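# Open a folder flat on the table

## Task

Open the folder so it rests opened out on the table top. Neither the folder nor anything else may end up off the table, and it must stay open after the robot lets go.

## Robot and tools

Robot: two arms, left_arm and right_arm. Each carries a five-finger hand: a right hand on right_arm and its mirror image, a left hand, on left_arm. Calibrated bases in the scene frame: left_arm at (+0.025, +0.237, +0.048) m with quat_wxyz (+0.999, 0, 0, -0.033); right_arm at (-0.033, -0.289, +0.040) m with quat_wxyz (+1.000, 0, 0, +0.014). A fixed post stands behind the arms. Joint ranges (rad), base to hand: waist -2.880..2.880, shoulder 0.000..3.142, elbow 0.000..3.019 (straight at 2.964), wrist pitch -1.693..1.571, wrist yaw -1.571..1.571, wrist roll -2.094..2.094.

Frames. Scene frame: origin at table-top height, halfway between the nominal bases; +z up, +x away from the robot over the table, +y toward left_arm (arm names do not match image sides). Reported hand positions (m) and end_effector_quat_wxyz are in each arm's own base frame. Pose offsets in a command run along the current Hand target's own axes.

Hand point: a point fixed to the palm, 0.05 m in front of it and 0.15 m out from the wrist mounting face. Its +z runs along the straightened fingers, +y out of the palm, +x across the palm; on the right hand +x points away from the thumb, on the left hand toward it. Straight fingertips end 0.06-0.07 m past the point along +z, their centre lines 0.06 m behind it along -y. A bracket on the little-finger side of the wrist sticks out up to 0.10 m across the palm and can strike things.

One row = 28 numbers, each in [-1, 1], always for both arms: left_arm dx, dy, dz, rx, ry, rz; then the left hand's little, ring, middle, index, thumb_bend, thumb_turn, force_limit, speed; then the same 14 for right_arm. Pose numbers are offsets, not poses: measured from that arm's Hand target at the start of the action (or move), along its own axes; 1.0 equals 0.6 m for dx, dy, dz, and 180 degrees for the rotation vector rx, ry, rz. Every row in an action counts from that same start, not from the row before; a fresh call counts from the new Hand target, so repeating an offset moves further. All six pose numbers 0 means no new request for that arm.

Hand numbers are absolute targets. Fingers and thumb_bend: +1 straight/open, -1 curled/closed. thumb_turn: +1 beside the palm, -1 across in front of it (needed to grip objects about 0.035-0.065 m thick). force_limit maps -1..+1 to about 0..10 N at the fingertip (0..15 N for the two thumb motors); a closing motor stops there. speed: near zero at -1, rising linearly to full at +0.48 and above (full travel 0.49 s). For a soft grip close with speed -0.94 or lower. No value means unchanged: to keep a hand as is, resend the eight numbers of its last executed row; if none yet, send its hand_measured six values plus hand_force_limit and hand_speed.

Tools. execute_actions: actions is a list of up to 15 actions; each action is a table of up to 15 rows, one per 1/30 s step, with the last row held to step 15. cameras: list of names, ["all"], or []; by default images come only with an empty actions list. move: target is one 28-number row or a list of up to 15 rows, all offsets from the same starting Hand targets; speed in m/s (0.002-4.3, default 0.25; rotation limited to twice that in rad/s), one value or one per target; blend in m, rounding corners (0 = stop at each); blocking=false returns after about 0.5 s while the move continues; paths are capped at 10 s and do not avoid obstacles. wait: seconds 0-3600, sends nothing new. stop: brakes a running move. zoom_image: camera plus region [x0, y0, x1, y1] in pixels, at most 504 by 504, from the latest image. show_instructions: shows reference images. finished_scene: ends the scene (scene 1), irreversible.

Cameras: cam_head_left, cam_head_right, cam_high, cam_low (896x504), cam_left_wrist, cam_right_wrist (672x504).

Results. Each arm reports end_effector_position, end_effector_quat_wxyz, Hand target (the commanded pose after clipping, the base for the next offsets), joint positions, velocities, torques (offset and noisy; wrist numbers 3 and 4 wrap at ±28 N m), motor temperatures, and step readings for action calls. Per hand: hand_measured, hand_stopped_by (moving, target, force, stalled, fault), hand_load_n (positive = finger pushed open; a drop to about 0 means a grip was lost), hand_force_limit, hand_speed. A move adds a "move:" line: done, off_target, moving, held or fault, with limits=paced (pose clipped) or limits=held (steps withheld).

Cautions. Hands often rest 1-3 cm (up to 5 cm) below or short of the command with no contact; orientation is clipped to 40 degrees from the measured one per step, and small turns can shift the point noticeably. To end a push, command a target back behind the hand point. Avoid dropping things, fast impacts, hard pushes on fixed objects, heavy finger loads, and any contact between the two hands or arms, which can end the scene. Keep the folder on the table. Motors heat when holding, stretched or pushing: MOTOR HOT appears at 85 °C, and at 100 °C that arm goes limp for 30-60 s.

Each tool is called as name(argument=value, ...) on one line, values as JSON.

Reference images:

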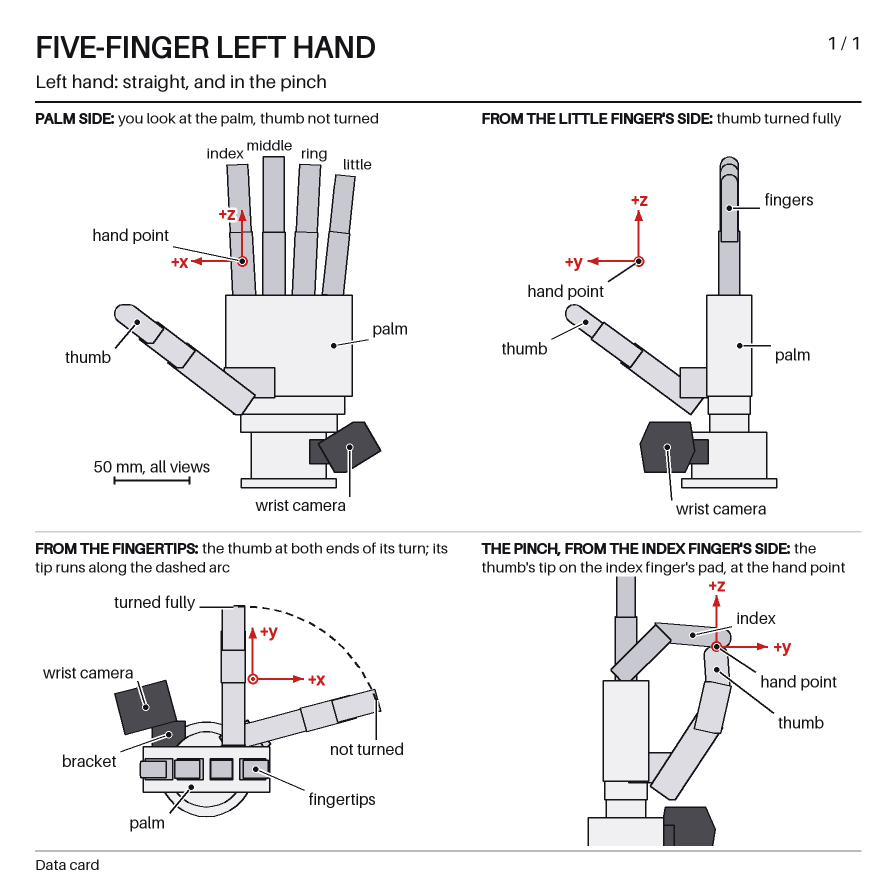

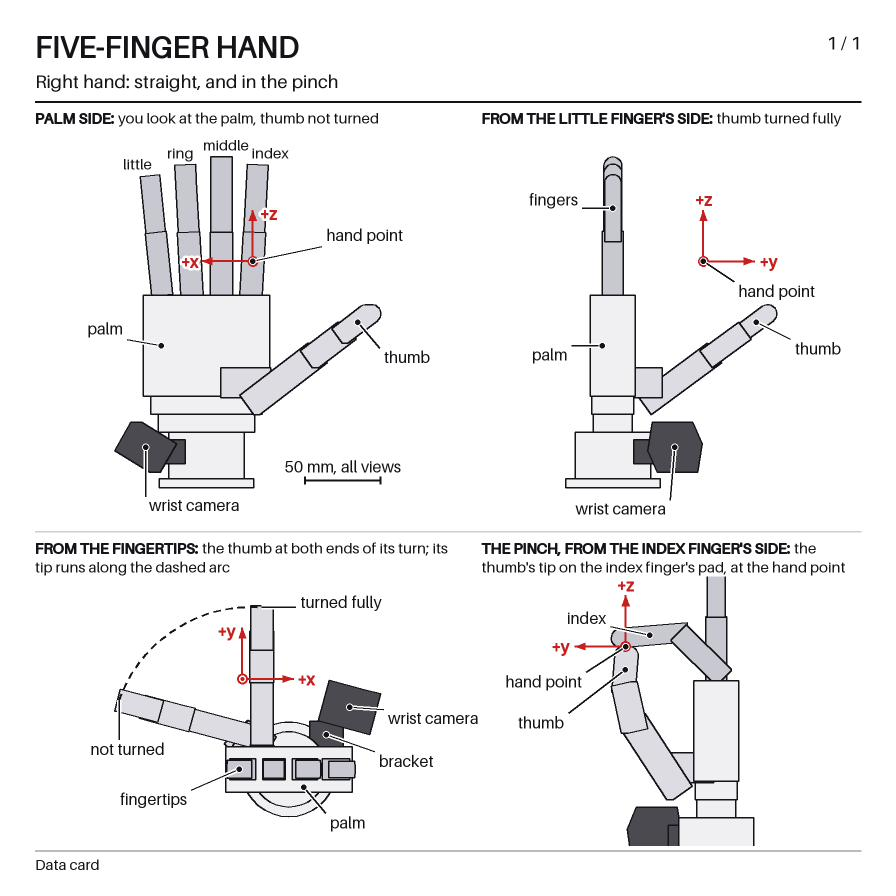

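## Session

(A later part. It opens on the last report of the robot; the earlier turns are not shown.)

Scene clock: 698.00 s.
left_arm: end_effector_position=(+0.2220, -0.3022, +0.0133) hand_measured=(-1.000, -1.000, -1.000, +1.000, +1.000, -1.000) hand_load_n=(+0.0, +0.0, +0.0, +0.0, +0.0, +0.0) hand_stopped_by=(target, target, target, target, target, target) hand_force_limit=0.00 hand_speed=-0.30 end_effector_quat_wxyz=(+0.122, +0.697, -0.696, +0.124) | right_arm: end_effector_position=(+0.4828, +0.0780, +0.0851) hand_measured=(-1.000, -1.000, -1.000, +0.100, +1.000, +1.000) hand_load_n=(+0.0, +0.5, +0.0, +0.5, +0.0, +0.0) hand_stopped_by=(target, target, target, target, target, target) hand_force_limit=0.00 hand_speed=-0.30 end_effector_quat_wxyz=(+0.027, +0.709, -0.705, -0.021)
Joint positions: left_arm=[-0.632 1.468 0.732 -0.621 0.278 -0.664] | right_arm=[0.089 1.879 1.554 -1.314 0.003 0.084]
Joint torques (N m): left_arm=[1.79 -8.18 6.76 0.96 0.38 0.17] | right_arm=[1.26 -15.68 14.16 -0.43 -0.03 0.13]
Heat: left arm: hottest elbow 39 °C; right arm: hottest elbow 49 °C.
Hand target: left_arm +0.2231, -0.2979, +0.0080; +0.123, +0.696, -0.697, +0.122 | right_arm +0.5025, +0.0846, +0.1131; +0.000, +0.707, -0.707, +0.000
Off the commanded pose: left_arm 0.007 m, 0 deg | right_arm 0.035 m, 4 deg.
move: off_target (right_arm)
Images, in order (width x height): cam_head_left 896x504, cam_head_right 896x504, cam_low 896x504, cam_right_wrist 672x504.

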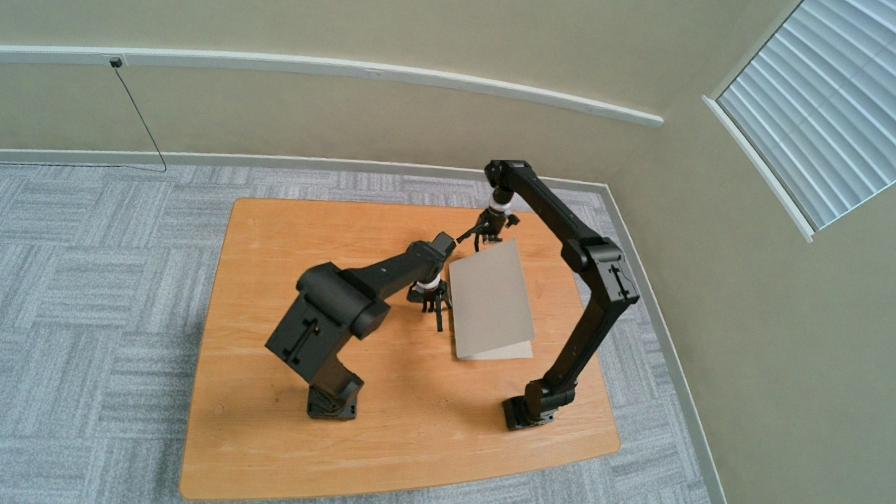

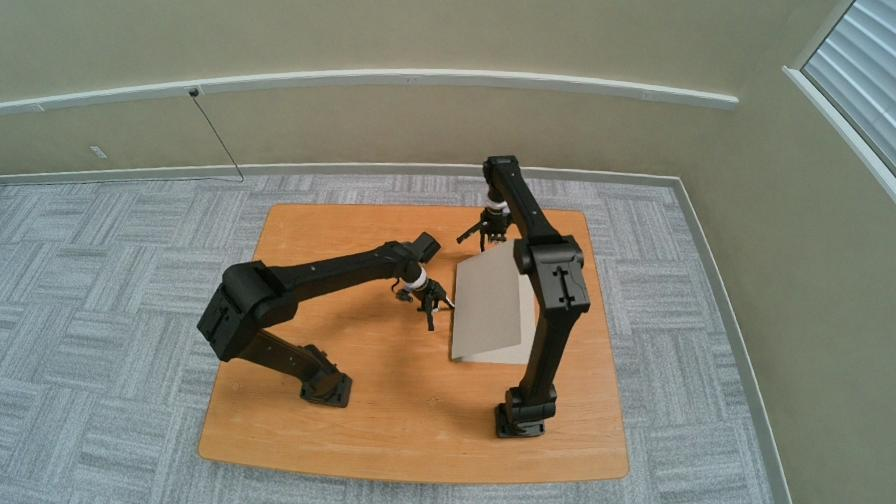

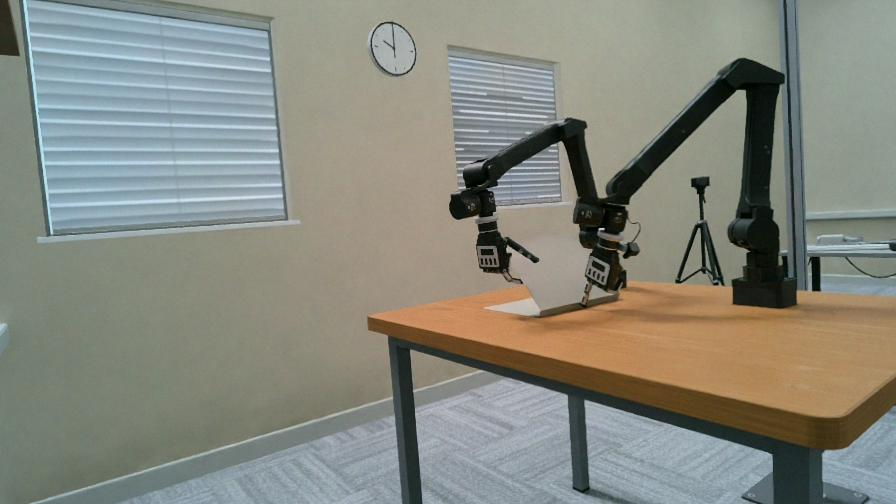

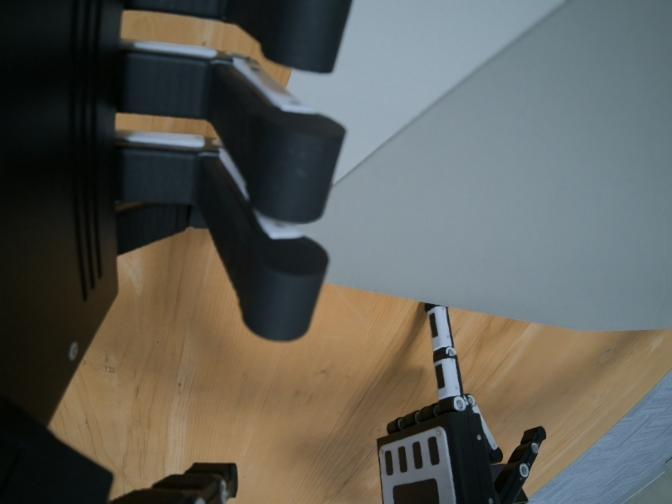

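move(target=[[0,0,0,0,0,0,-1,-1,-1,1,1,-1,0,-0.3,-0.035,0,-0.008,0,0,0,-1,-1,-1,0.1,1,1,0,-0.3]], speed=0.04, cameras=["cam_low","cam_head_left","cam_head_right","cam_high"])

zoom_image(camera="cam_low", region=[460, 200, 640, 330])

zoom_image(camera="cam_high", region=[370, 60, 570, 230])

zoom_image(camera="cam_head_left", region=[420, 200, 560, 370])

Scene clock: 704.37 s.
left_arm: end_effector_position=(+0.2221, -0.3021, +0.0131) hand_measured=(-1.000, -1.000, -1.000, +1.000, +1.000, -1.000) hand_load_n=(+0.0, +0.0, +0.0, +0.0, +0.0, +0.0) hand_stopped_by=(target, target, target, target, target, target) hand_force_limit=0.00 hand_speed=-0.30 end_effector_quat_wxyz=(+0.122, +0.697, -0.696, +0.123) | right_arm: end_effector_position=(+0.4840, +0.0977, +0.0915) hand_measured=(-1.000, -1.000, -1.000, +0.100, +1.000, +1.000) hand_load_n=(+0.5, +0.5, +0.0, +0.5, +0.0, +0.0) hand_stopped_by=(target, target, target, target, target, target) hand_force_limit=0.00 hand_speed=-0.30 end_effector_quat_wxyz=(+0.026, +0.708, -0.705, -0.019)
Joint positions: left_arm=[-0.632 1.469 0.732 -0.621 0.278 -0.664] | right_arm=[0.125 1.879 1.572 -1.328 0.003 0.12]
Joint torques (N m): left_arm=[2.26 -8.18 6.79 0.99 0.35 0.11] | right_arm=[0.73 -15.33 14.19 -0.53 -0.03 0.08]
Heat: left arm: hottest elbow 39 °C; right arm: hottest elbow 49 °C.
Hand target: left_arm +0.2231, -0.2979, +0.0079; +0.123, +0.696, -0.696, +0.122 | right_arm +0.5025, +0.1057, +0.1178; +0.000, +0.707, -0.707, +0.000
Off the commanded pose: left_arm 0.007 m, 0 deg | right_arm 0.033 m, 4 deg.
move: off_target (right_arm)
Images, in order (width x height): cam_head_left 896x504, cam_head_right 896x504, cam_high 896x504, cam_low 896x504.

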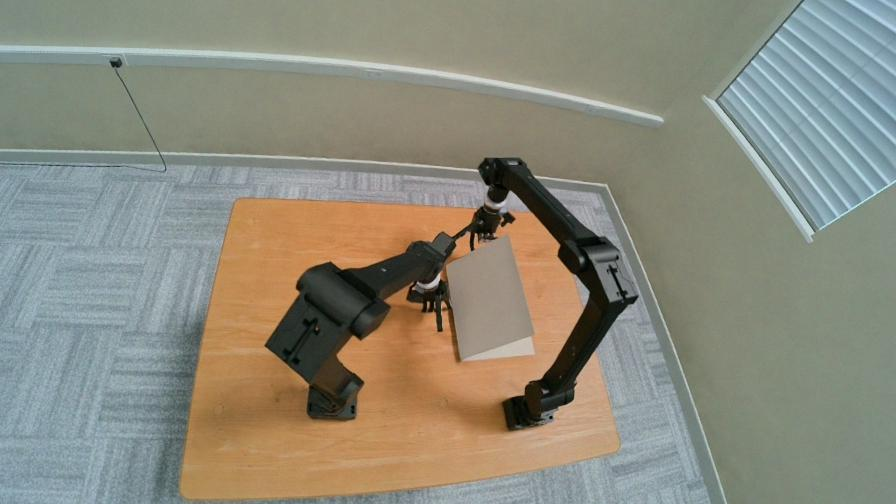

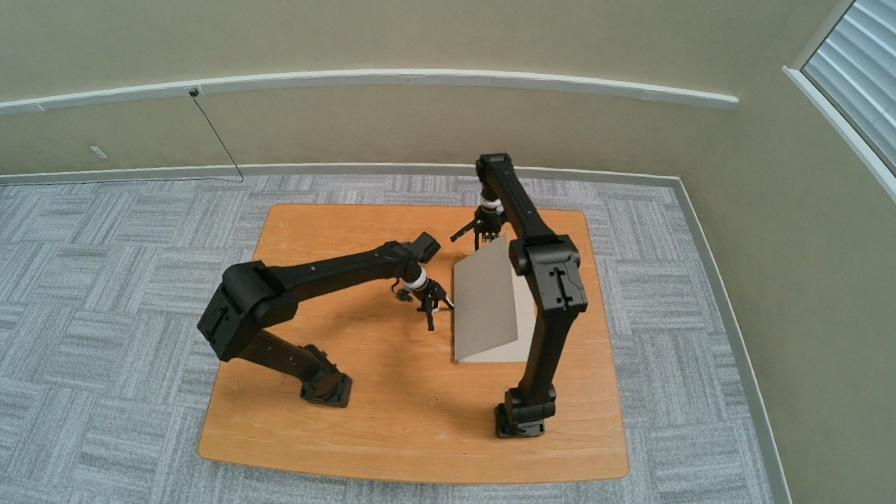

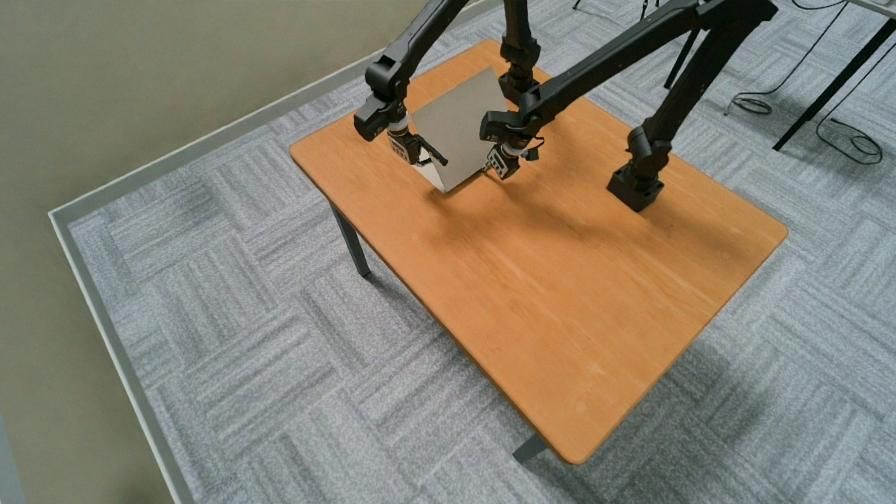

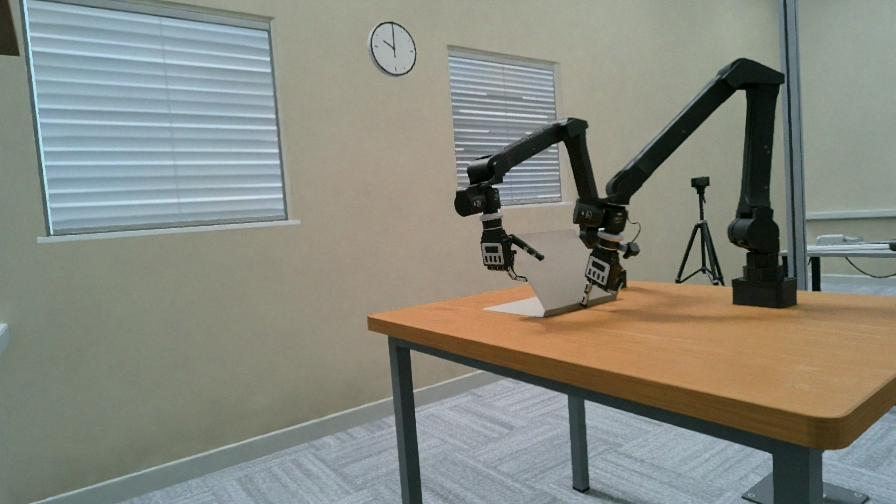

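Scaled by 2.800.

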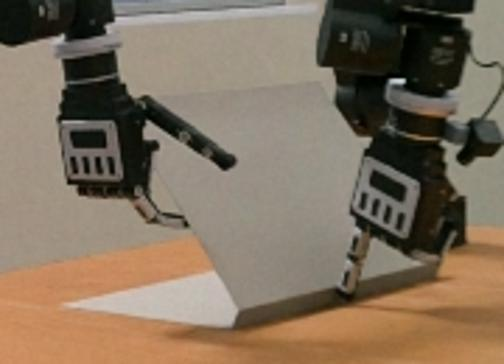

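Scaled by 2.520.

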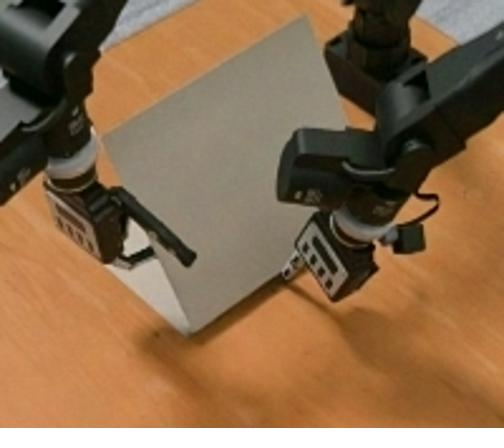

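Scaled by 2.965.

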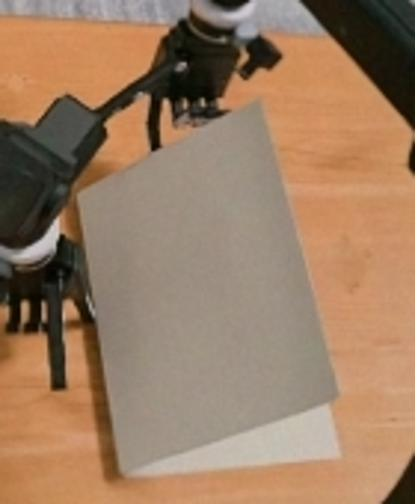

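move(target=[[0,0,0,0,0,0,-1,-1,-1,1,1,-1,0,-0.3,-0.008,0,-0.028,0,0,0,-1,-1,-1,0.1,1,1,0,-0.3]], speed=0.04, cameras=["cam_low","cam_head_left","cam_head_right","cam_high"])

zoom_image(camera="cam_low", region=[460, 200, 640, 330])

zoom_image(camera="cam_head_left", region=[420, 200, 560, 370])

Scene clock: 710.57 s.
left_arm: end_effector_position=(+0.2221, -0.3021, +0.0131) hand_measured=(-1.000, -1.000, -1.000, +1.000, +1.000, -1.000) hand_load_n=(+0.5, +0.0, +0.0, +0.0, +0.0, -0.5) hand_stopped_by=(target, target, target, target, target, target) hand_force_limit=0.00 hand_speed=-0.30 end_effector_quat_wxyz=(+0.122, +0.697, -0.696, +0.123) | right_arm: end_effector_position=(+0.4849, +0.1025, +0.1065) hand_measured=(-1.000, -1.000, -1.000, +0.100, +1.000, +1.000) hand_load_n=(+0.0, +0.0, +0.0, +0.0, +0.0, +0.0) hand_stopped_by=(target, target, target, target, target, target) hand_force_limit=0.00 hand_speed=-0.30 end_effector_quat_wxyz=(+0.027, +0.708, -0.705, -0.019)
Joint positions: left_arm=[-0.632 1.469 0.732 -0.621 0.278 -0.664] | right_arm=[0.133 1.873 1.605 -1.369 0.003 0.129]
Joint torques (N m): left_arm=[2.08 -7.41 6.63 0.77 0.39 0.2] | right_arm=[0.5 -15.68 14.31 -0.53 -0.04 0.07]
Motor temperatures (°C): left_arm=[30 33 39 31 32 30] | right_arm=[36 41 50 31 35 30]
Heat: left arm: hottest elbow 39 °C; right arm: hottest elbow 50 °C.
Hand target: left_arm +0.2231, -0.2979, +0.0079; +0.123, +0.696, -0.696, +0.122 | right_arm +0.5027, +0.1106, +0.1348; +0.000, +0.707, -0.707, +0.000
Off the commanded pose: left_arm 0.007 m, 0 deg | right_arm 0.034 m, 4 deg.
move: off_target (right_arm)
Images, in order (width x height): cam_head_left 896x504, cam_head_right 896x504, cam_high 896x504, cam_low 896x504.

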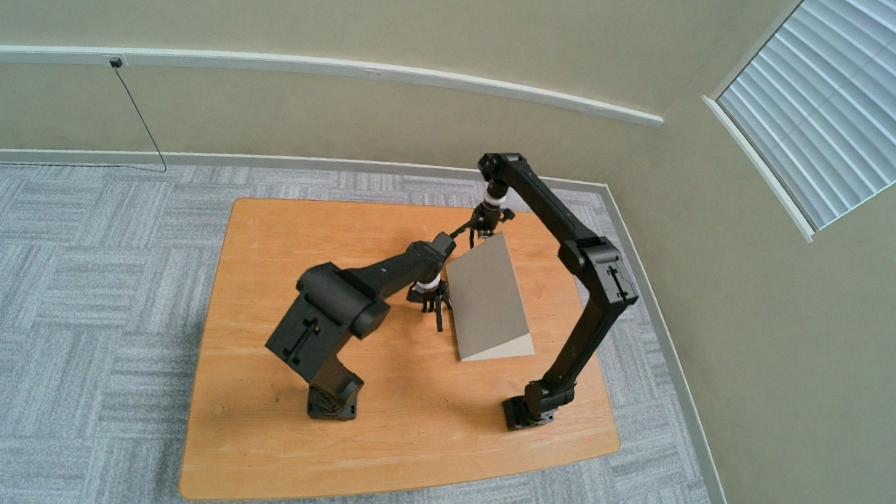

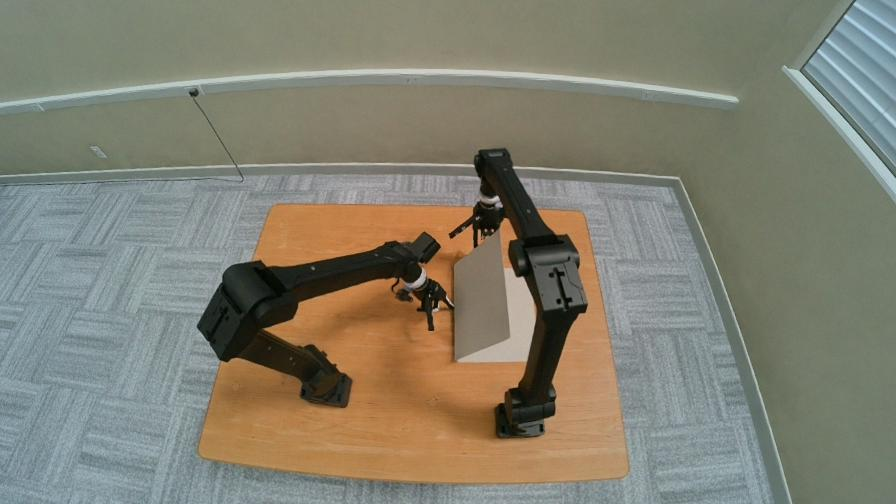

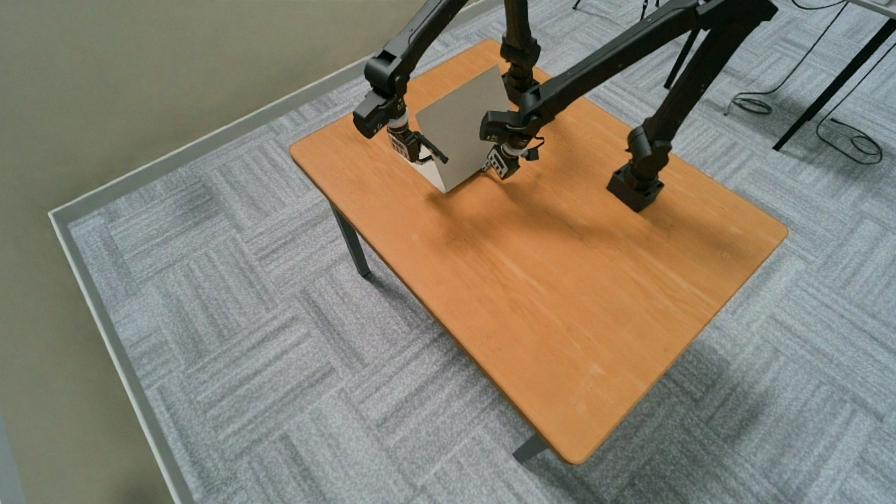

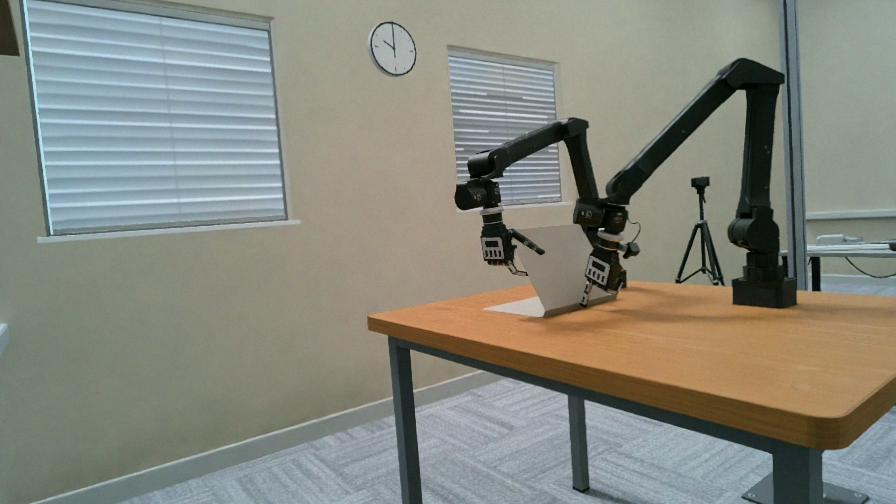

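Scaled by 2.800.

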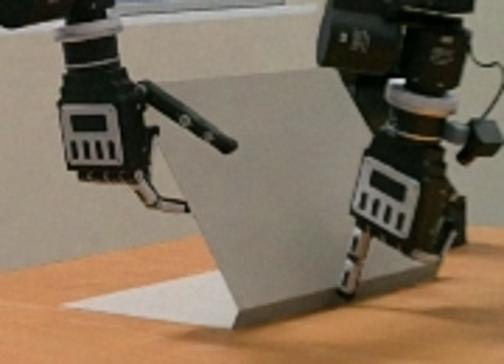

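Scaled by 2.965.

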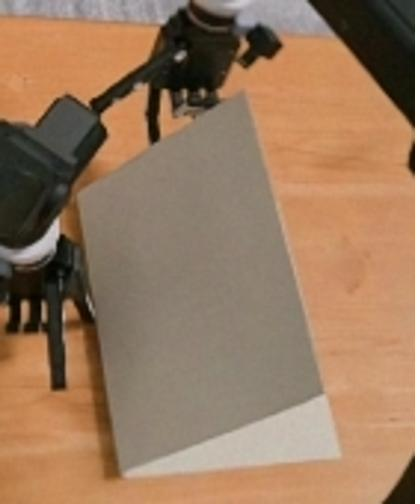

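move(target=[[0,0,0,0,0,0,-1,-1,-1,1,1,-1,0,-0.3,-0.03,0,-0.018,0,0,0,-1,-1,-1,0.1,1,1,0,-0.3]], speed=0.04, cameras=["cam_low","cam_head_left","cam_head_right","cam_high"])

zoom_image(camera="cam_low", region=[460, 200, 640, 330])

zoom_image(camera="cam_high", region=[370, 40, 570, 230])

Scene clock: 719.07 s.
left_arm: end_effector_position=(+0.2222, -0.3020, +0.0131) hand_measured=(-1.000, -1.000, -1.000, +1.000, +1.000, -1.000) hand_load_n=(-0.5, +0.0, +0.0, +0.0, +0.0, +0.0) hand_stopped_by=(target, target, target, target, target, target) hand_force_limit=0.00 hand_speed=-0.30 end_effector_quat_wxyz=(+0.122, +0.697, -0.695, +0.123) | right_arm: end_effector_position=(+0.4856, +0.1208, +0.1180) hand_measured=(-1.000, -1.000, -1.000, +0.100, +1.000, +1.000) hand_load_n=(+0.0, +0.0, +0.0, +0.0, +0.0, +0.0) hand_stopped_by=(target, target, target, target, target, target) hand_force_limit=0.00 hand_speed=-0.30 end_effector_quat_wxyz=(+0.027, +0.709, -0.705, -0.018)
Joint positions: left_arm=[-0.631 1.469 0.732 -0.621 0.278 -0.664] | right_arm=[0.166 1.873 1.636 -1.399 0.003 0.16]
Joint torques (N m): left_arm=[1.9 -8 6.87 1.14 0.36 0.13] | right_arm=[0.62 -15.33 14.32 -0.51 -0.03 0.07]
Heat: left arm: hottest elbow 39 °C; right arm: hottest elbow 50 °C.
Hand target: left_arm +0.2232, -0.2979, +0.0080; +0.123, +0.696, -0.696, +0.122 | right_arm +0.5026, +0.1285, +0.1456; +0.000, +0.707, -0.707, +0.000
Off the commanded pose: left_arm 0.007 m, 0 deg | right_arm 0.033 m, 4 deg.
move: off_target (right_arm)
Images, in order (width x height): cam_head_left 896x504, cam_head_right 896x504, cam_high 896x504, cam_low 896x504.

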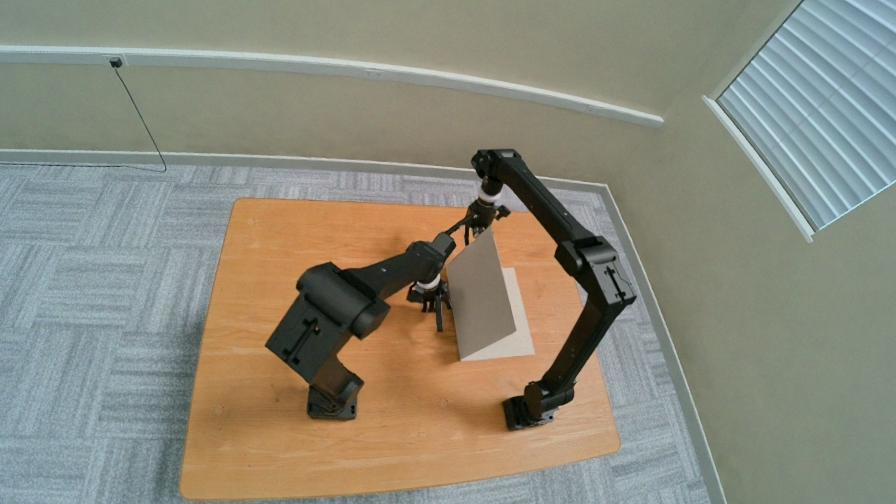

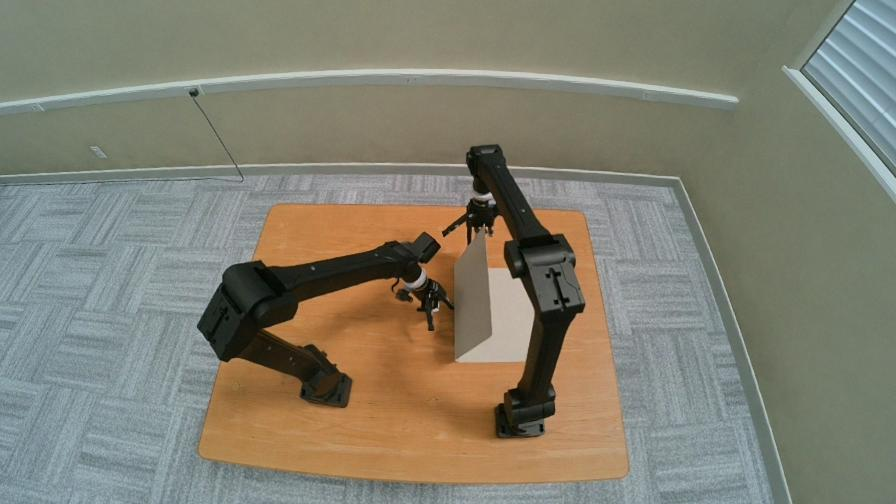

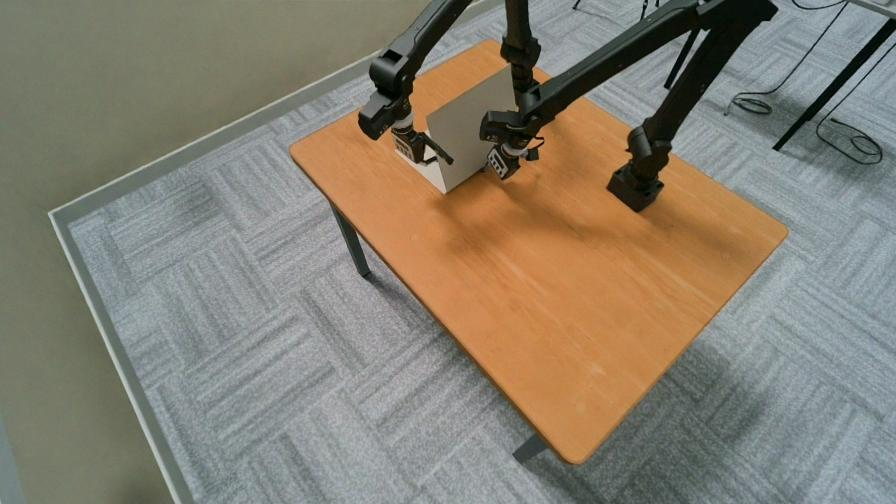

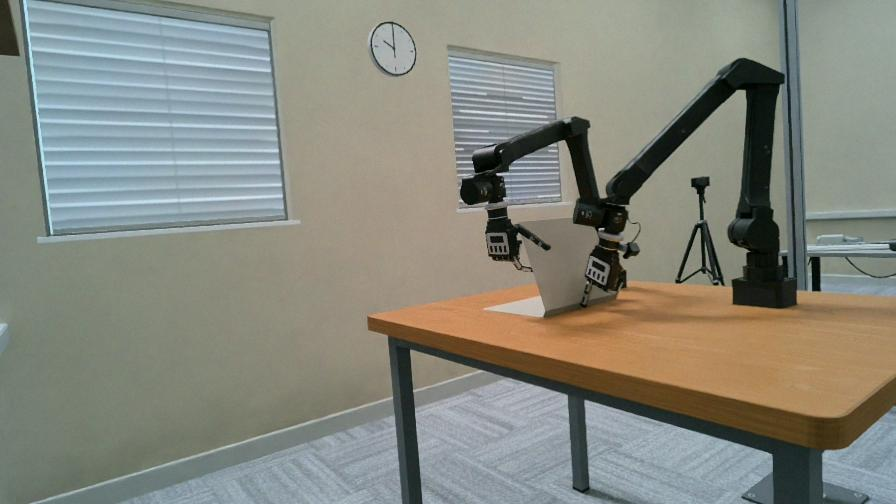

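Scaled by 2.800.

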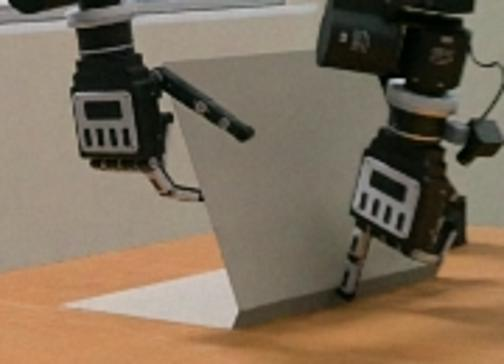

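Scaled by 2.520.

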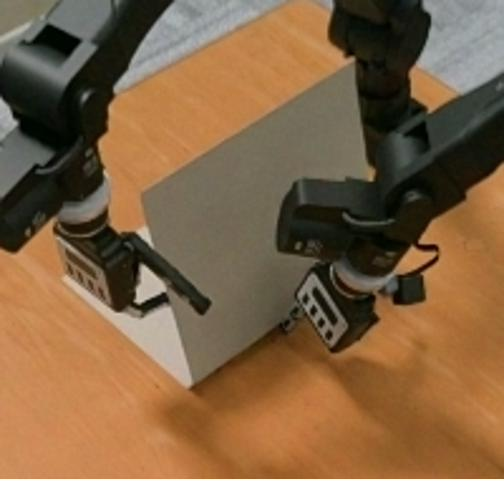

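move(target=[[-0.0727,0,-0.0442,0,0,0,-1,-1,-1,1,1,-1,0,-0.3,0,0,0,0,0,0,-1,-1,-1,0.1,1,0.1,0,-0.3],[-0.2278,0,-0.349,0,0,0,-1,-1,-1,1,1,-1,0,-0.3,-0.018,0,-0.01,0,0,0,-1,-1,-1,0.1,1,0.1,0,-0.3]], speed=[0.08, 0.12], cameras=["cam_low","cam_head_left","cam_head_right","cam_high","cam_right_wrist"])

zoom_image(camera="cam_low", region=[460, 200, 640, 330])

zoom_image(camera="cam_high", region=[370, 40, 570, 230])

Scene clock: 740.90 s.
left_arm: end_effector_position=(+0.2064, -0.1008, +0.1410) hand_measured=(-1.000, -1.000, -1.000, +1.000, +1.000, -1.000) hand_load_n=(+0.0, +0.0, +0.0, +0.0, -0.5, +0.0) hand_stopped_by=(target, target, target, target, target, target) hand_force_limit=0.00 hand_speed=-0.30 end_effector_quat_wxyz=(+0.139, +0.701, -0.692, +0.101) | right_arm: end_effector_position=(+0.4865, +0.1306, +0.1253) hand_measured=(-1.000, -1.000, -1.000, +0.100, +1.000, +0.100) hand_load_n=(+0.0, +0.0, +0.0, +0.0, +0.0, +0.0) hand_stopped_by=(target, target, target, target, target, target) hand_force_limit=0.00 hand_speed=-0.30 end_effector_quat_wxyz=(+0.026, +0.708, -0.706, -0.017)
Joint positions: left_arm=[-0.022 1.113 0.804 -1.308 0.343 -0.026] | right_arm=[0.182 1.873 1.657 -1.417 0.003 0.179]
Joint torques (N m): left_arm=[3.02 -6.36 12.96 -0.06 0.44 0.19] | right_arm=[0.38 -15.38 14.53 -0.53 -0.02 0.06]
Heat: left arm: hottest elbow 39 °C; right arm: hottest elbow 49 °C.
Hand target: left_arm +0.2232, -0.0979, +0.1581; +0.123, +0.696, -0.696, +0.122 | right_arm +0.5026, +0.1394, +0.1515; +0.000, +0.707, -0.707, +0.000
Off the commanded pose: left_arm 0.024 m, 3 deg | right_arm 0.032 m, 4 deg.
move: off_target (left_arm, right_arm)
Images, in order (width x height): cam_head_left 896x504, cam_head_right 896x504, cam_high 896x504, cam_low 896x504, cam_right_wrist 672x504.

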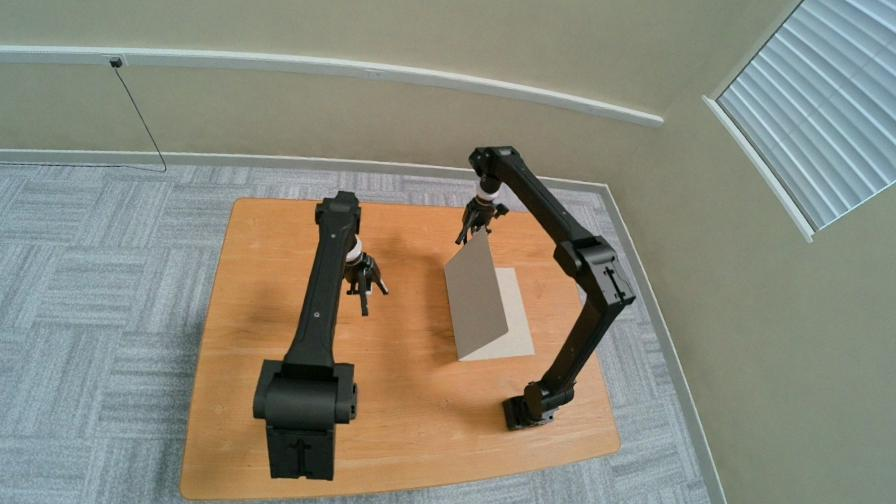

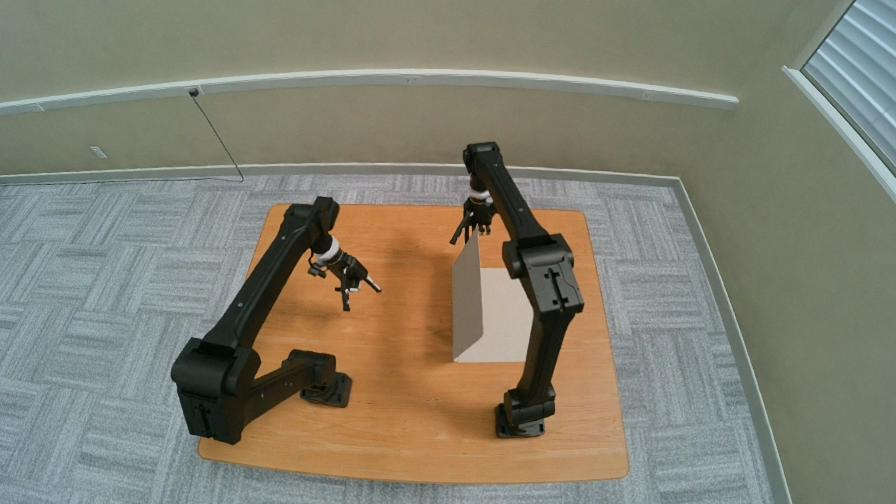

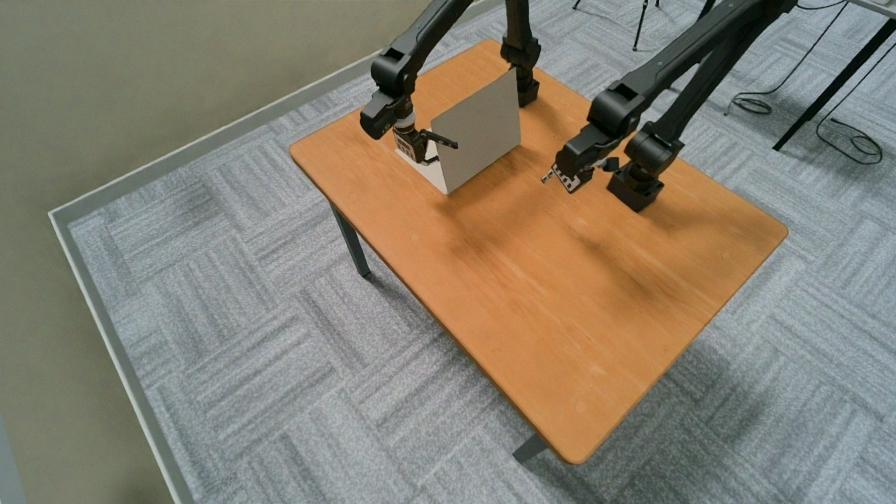

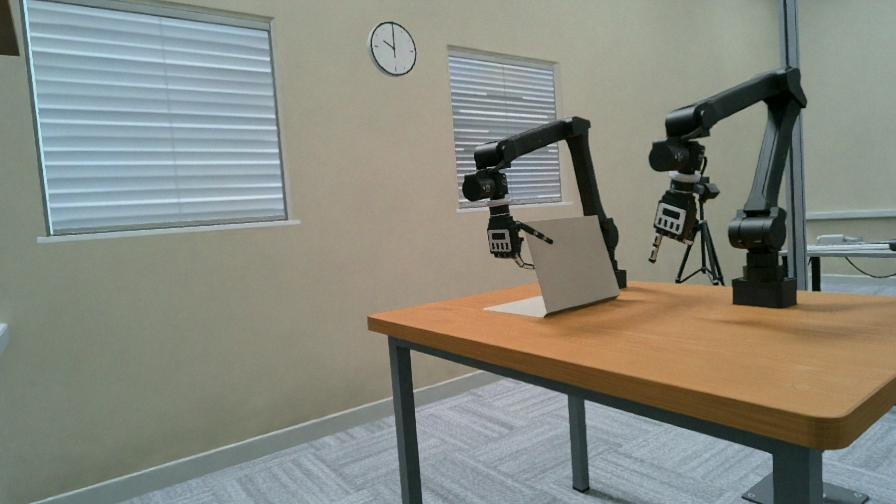

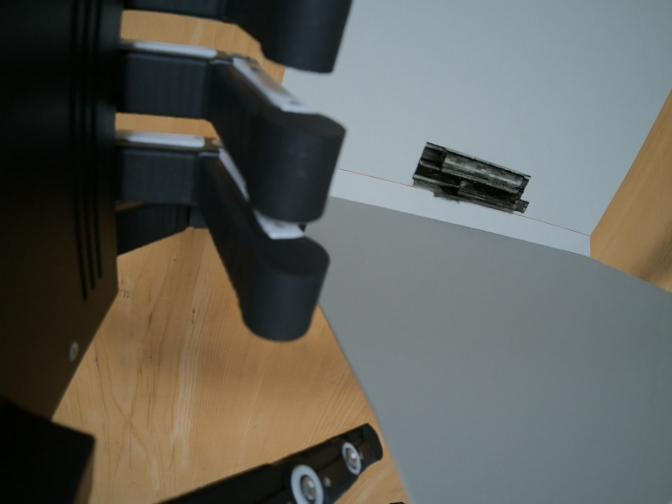

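Scaled by 2.800.

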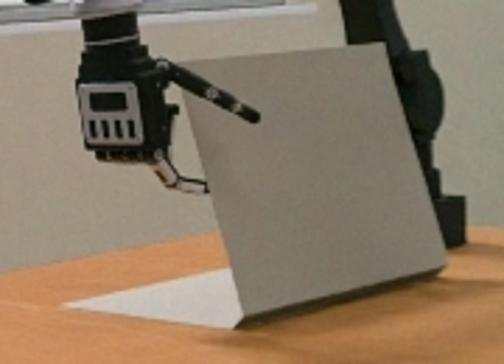

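Scaled by 2.520.

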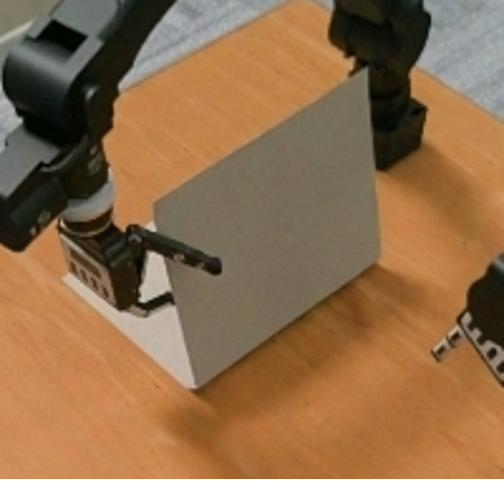

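move(target=[[0,0,0,0,0,0,-1,-1,-1,1,1,-1,0,-0.3,0,0,0,0,0,0,-1,-1,-1,0.1,1,-0.35,-0.6,-0.6]], speed=0.08, cameras=["cam_low","cam_head_left","cam_head_right","cam_high","cam_right_wrist"])

zoom_image(camera="cam_low", region=[460, 200, 640, 330])

zoom_image(camera="cam_high", region=[370, 40, 570, 230])

Scene clock: 752.67 s.
left_arm: end_effector_position=(+0.2064, -0.1008, +0.1410) hand_measured=(-1.000, -1.000, -1.000, +1.000, +1.000, -1.000) hand_load_n=(+0.0, +0.0, +0.0, +0.0, +0.0, +0.0) hand_stopped_by=(target, target, target, target, target, target) hand_force_limit=0.00 hand_speed=-0.30 end_effector_quat_wxyz=(+0.139, +0.700, -0.693, +0.101) | right_arm: end_effector_position=(+0.4865, +0.1306, +0.1253) hand_measured=(-1.000, -1.000, -1.000, +0.100, +1.000, -0.350) hand_load_n=(+0.0, +0.0, +0.0, +0.0, -0.5, +0.0) hand_stopped_by=(target, target, target, target, target, target) hand_force_limit=-0.60 hand_speed=-0.60 end_effector_quat_wxyz=(+0.026, +0.708, -0.706, -0.017)
Joint positions: left_arm=[-0.022 1.113 0.804 -1.308 0.343 -0.025] | right_arm=[0.182 1.873 1.657 -1.417 0.003 0.18]
Joint torques (N m): left_arm=[2.43 -5.48 13.08 -0.05 0.41 0.13] | right_arm=[0.67 -15.33 14.46 -0.46 -0.04 0.06]
Heat: left arm: hottest elbow 40 °C; right arm: hottest elbow 51 °C.
Hand target: left_arm +0.2232, -0.0980, +0.1581; +0.123, +0.696, -0.696, +0.122 | right_arm +0.5026, +0.1394, +0.1515; +0.000, +0.707, -0.707, +0.000
Off the commanded pose: left_arm 0.024 m, 3 deg | right_arm 0.032 m, 4 deg.
move: done
Images, in order (width x height): cam_head_left 896x504, cam_head_right 896x504, cam_high 896x504, cam_low 896x504, cam_right_wrist 672x504.

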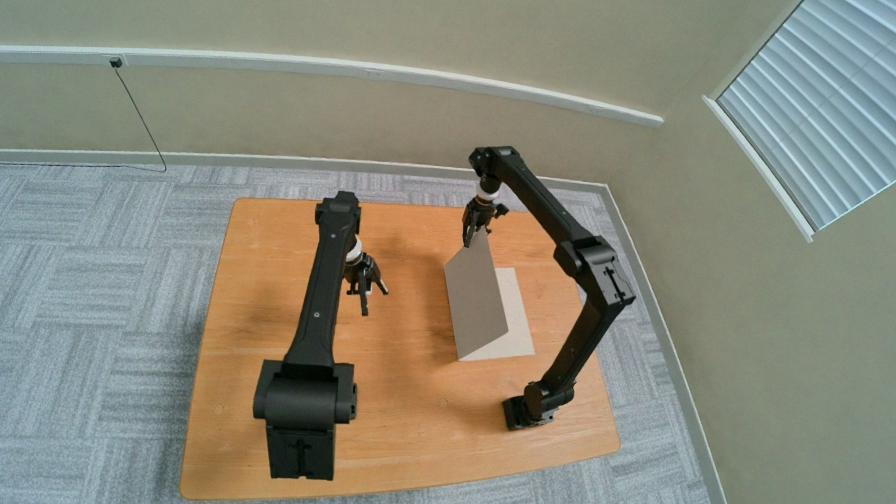

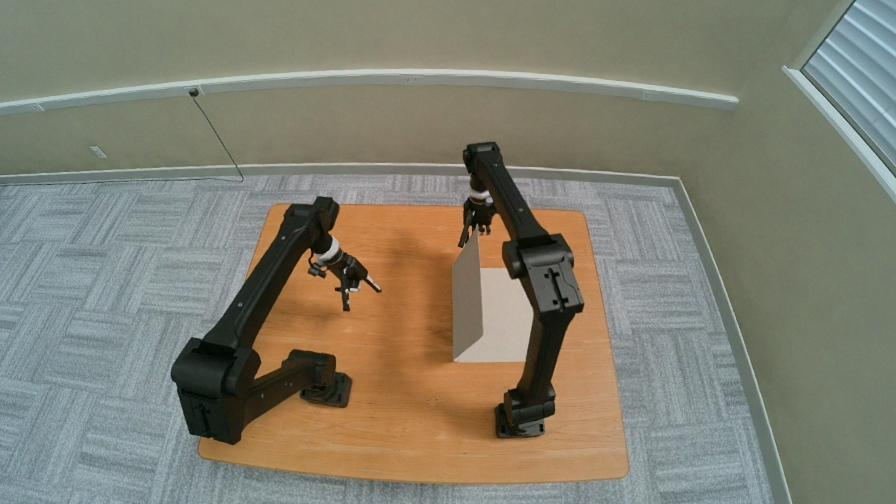

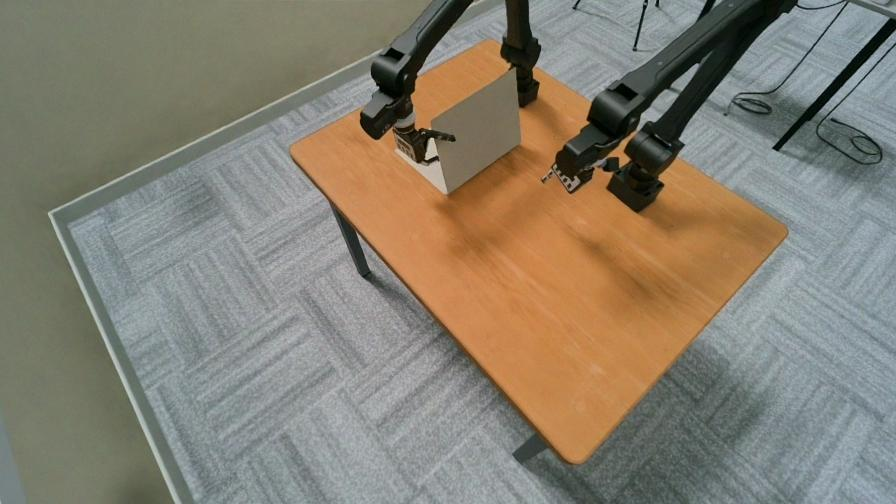

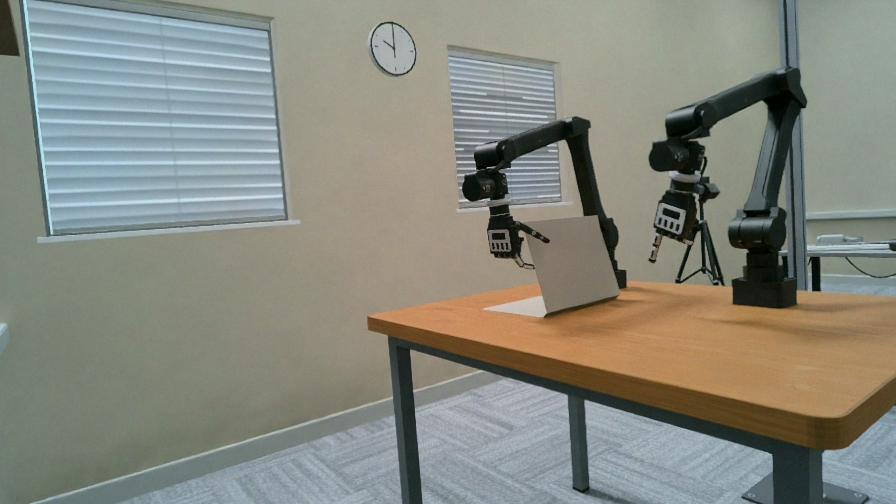

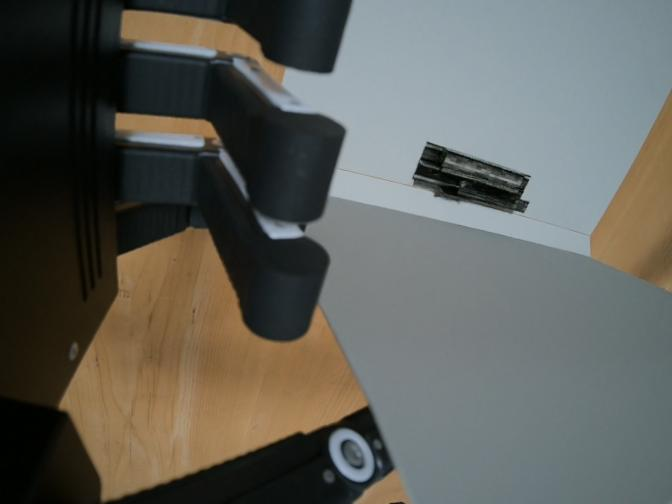

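Scaled by 2.800.

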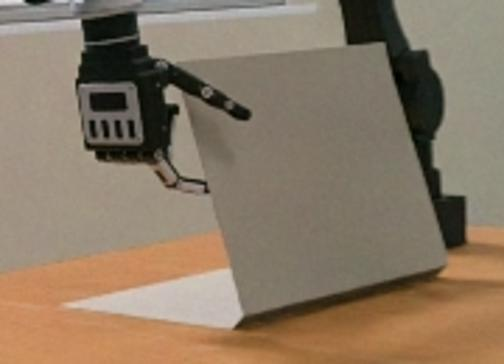

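Scaled by 2.520.

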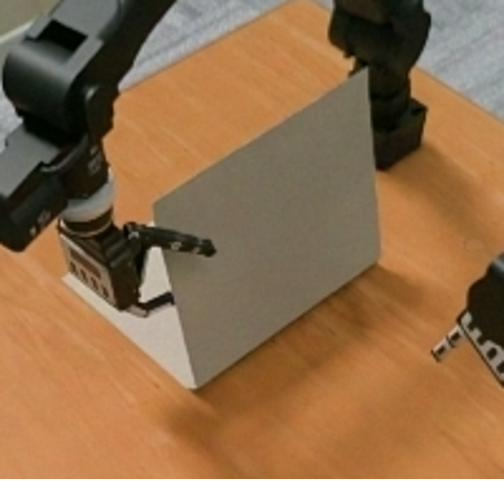

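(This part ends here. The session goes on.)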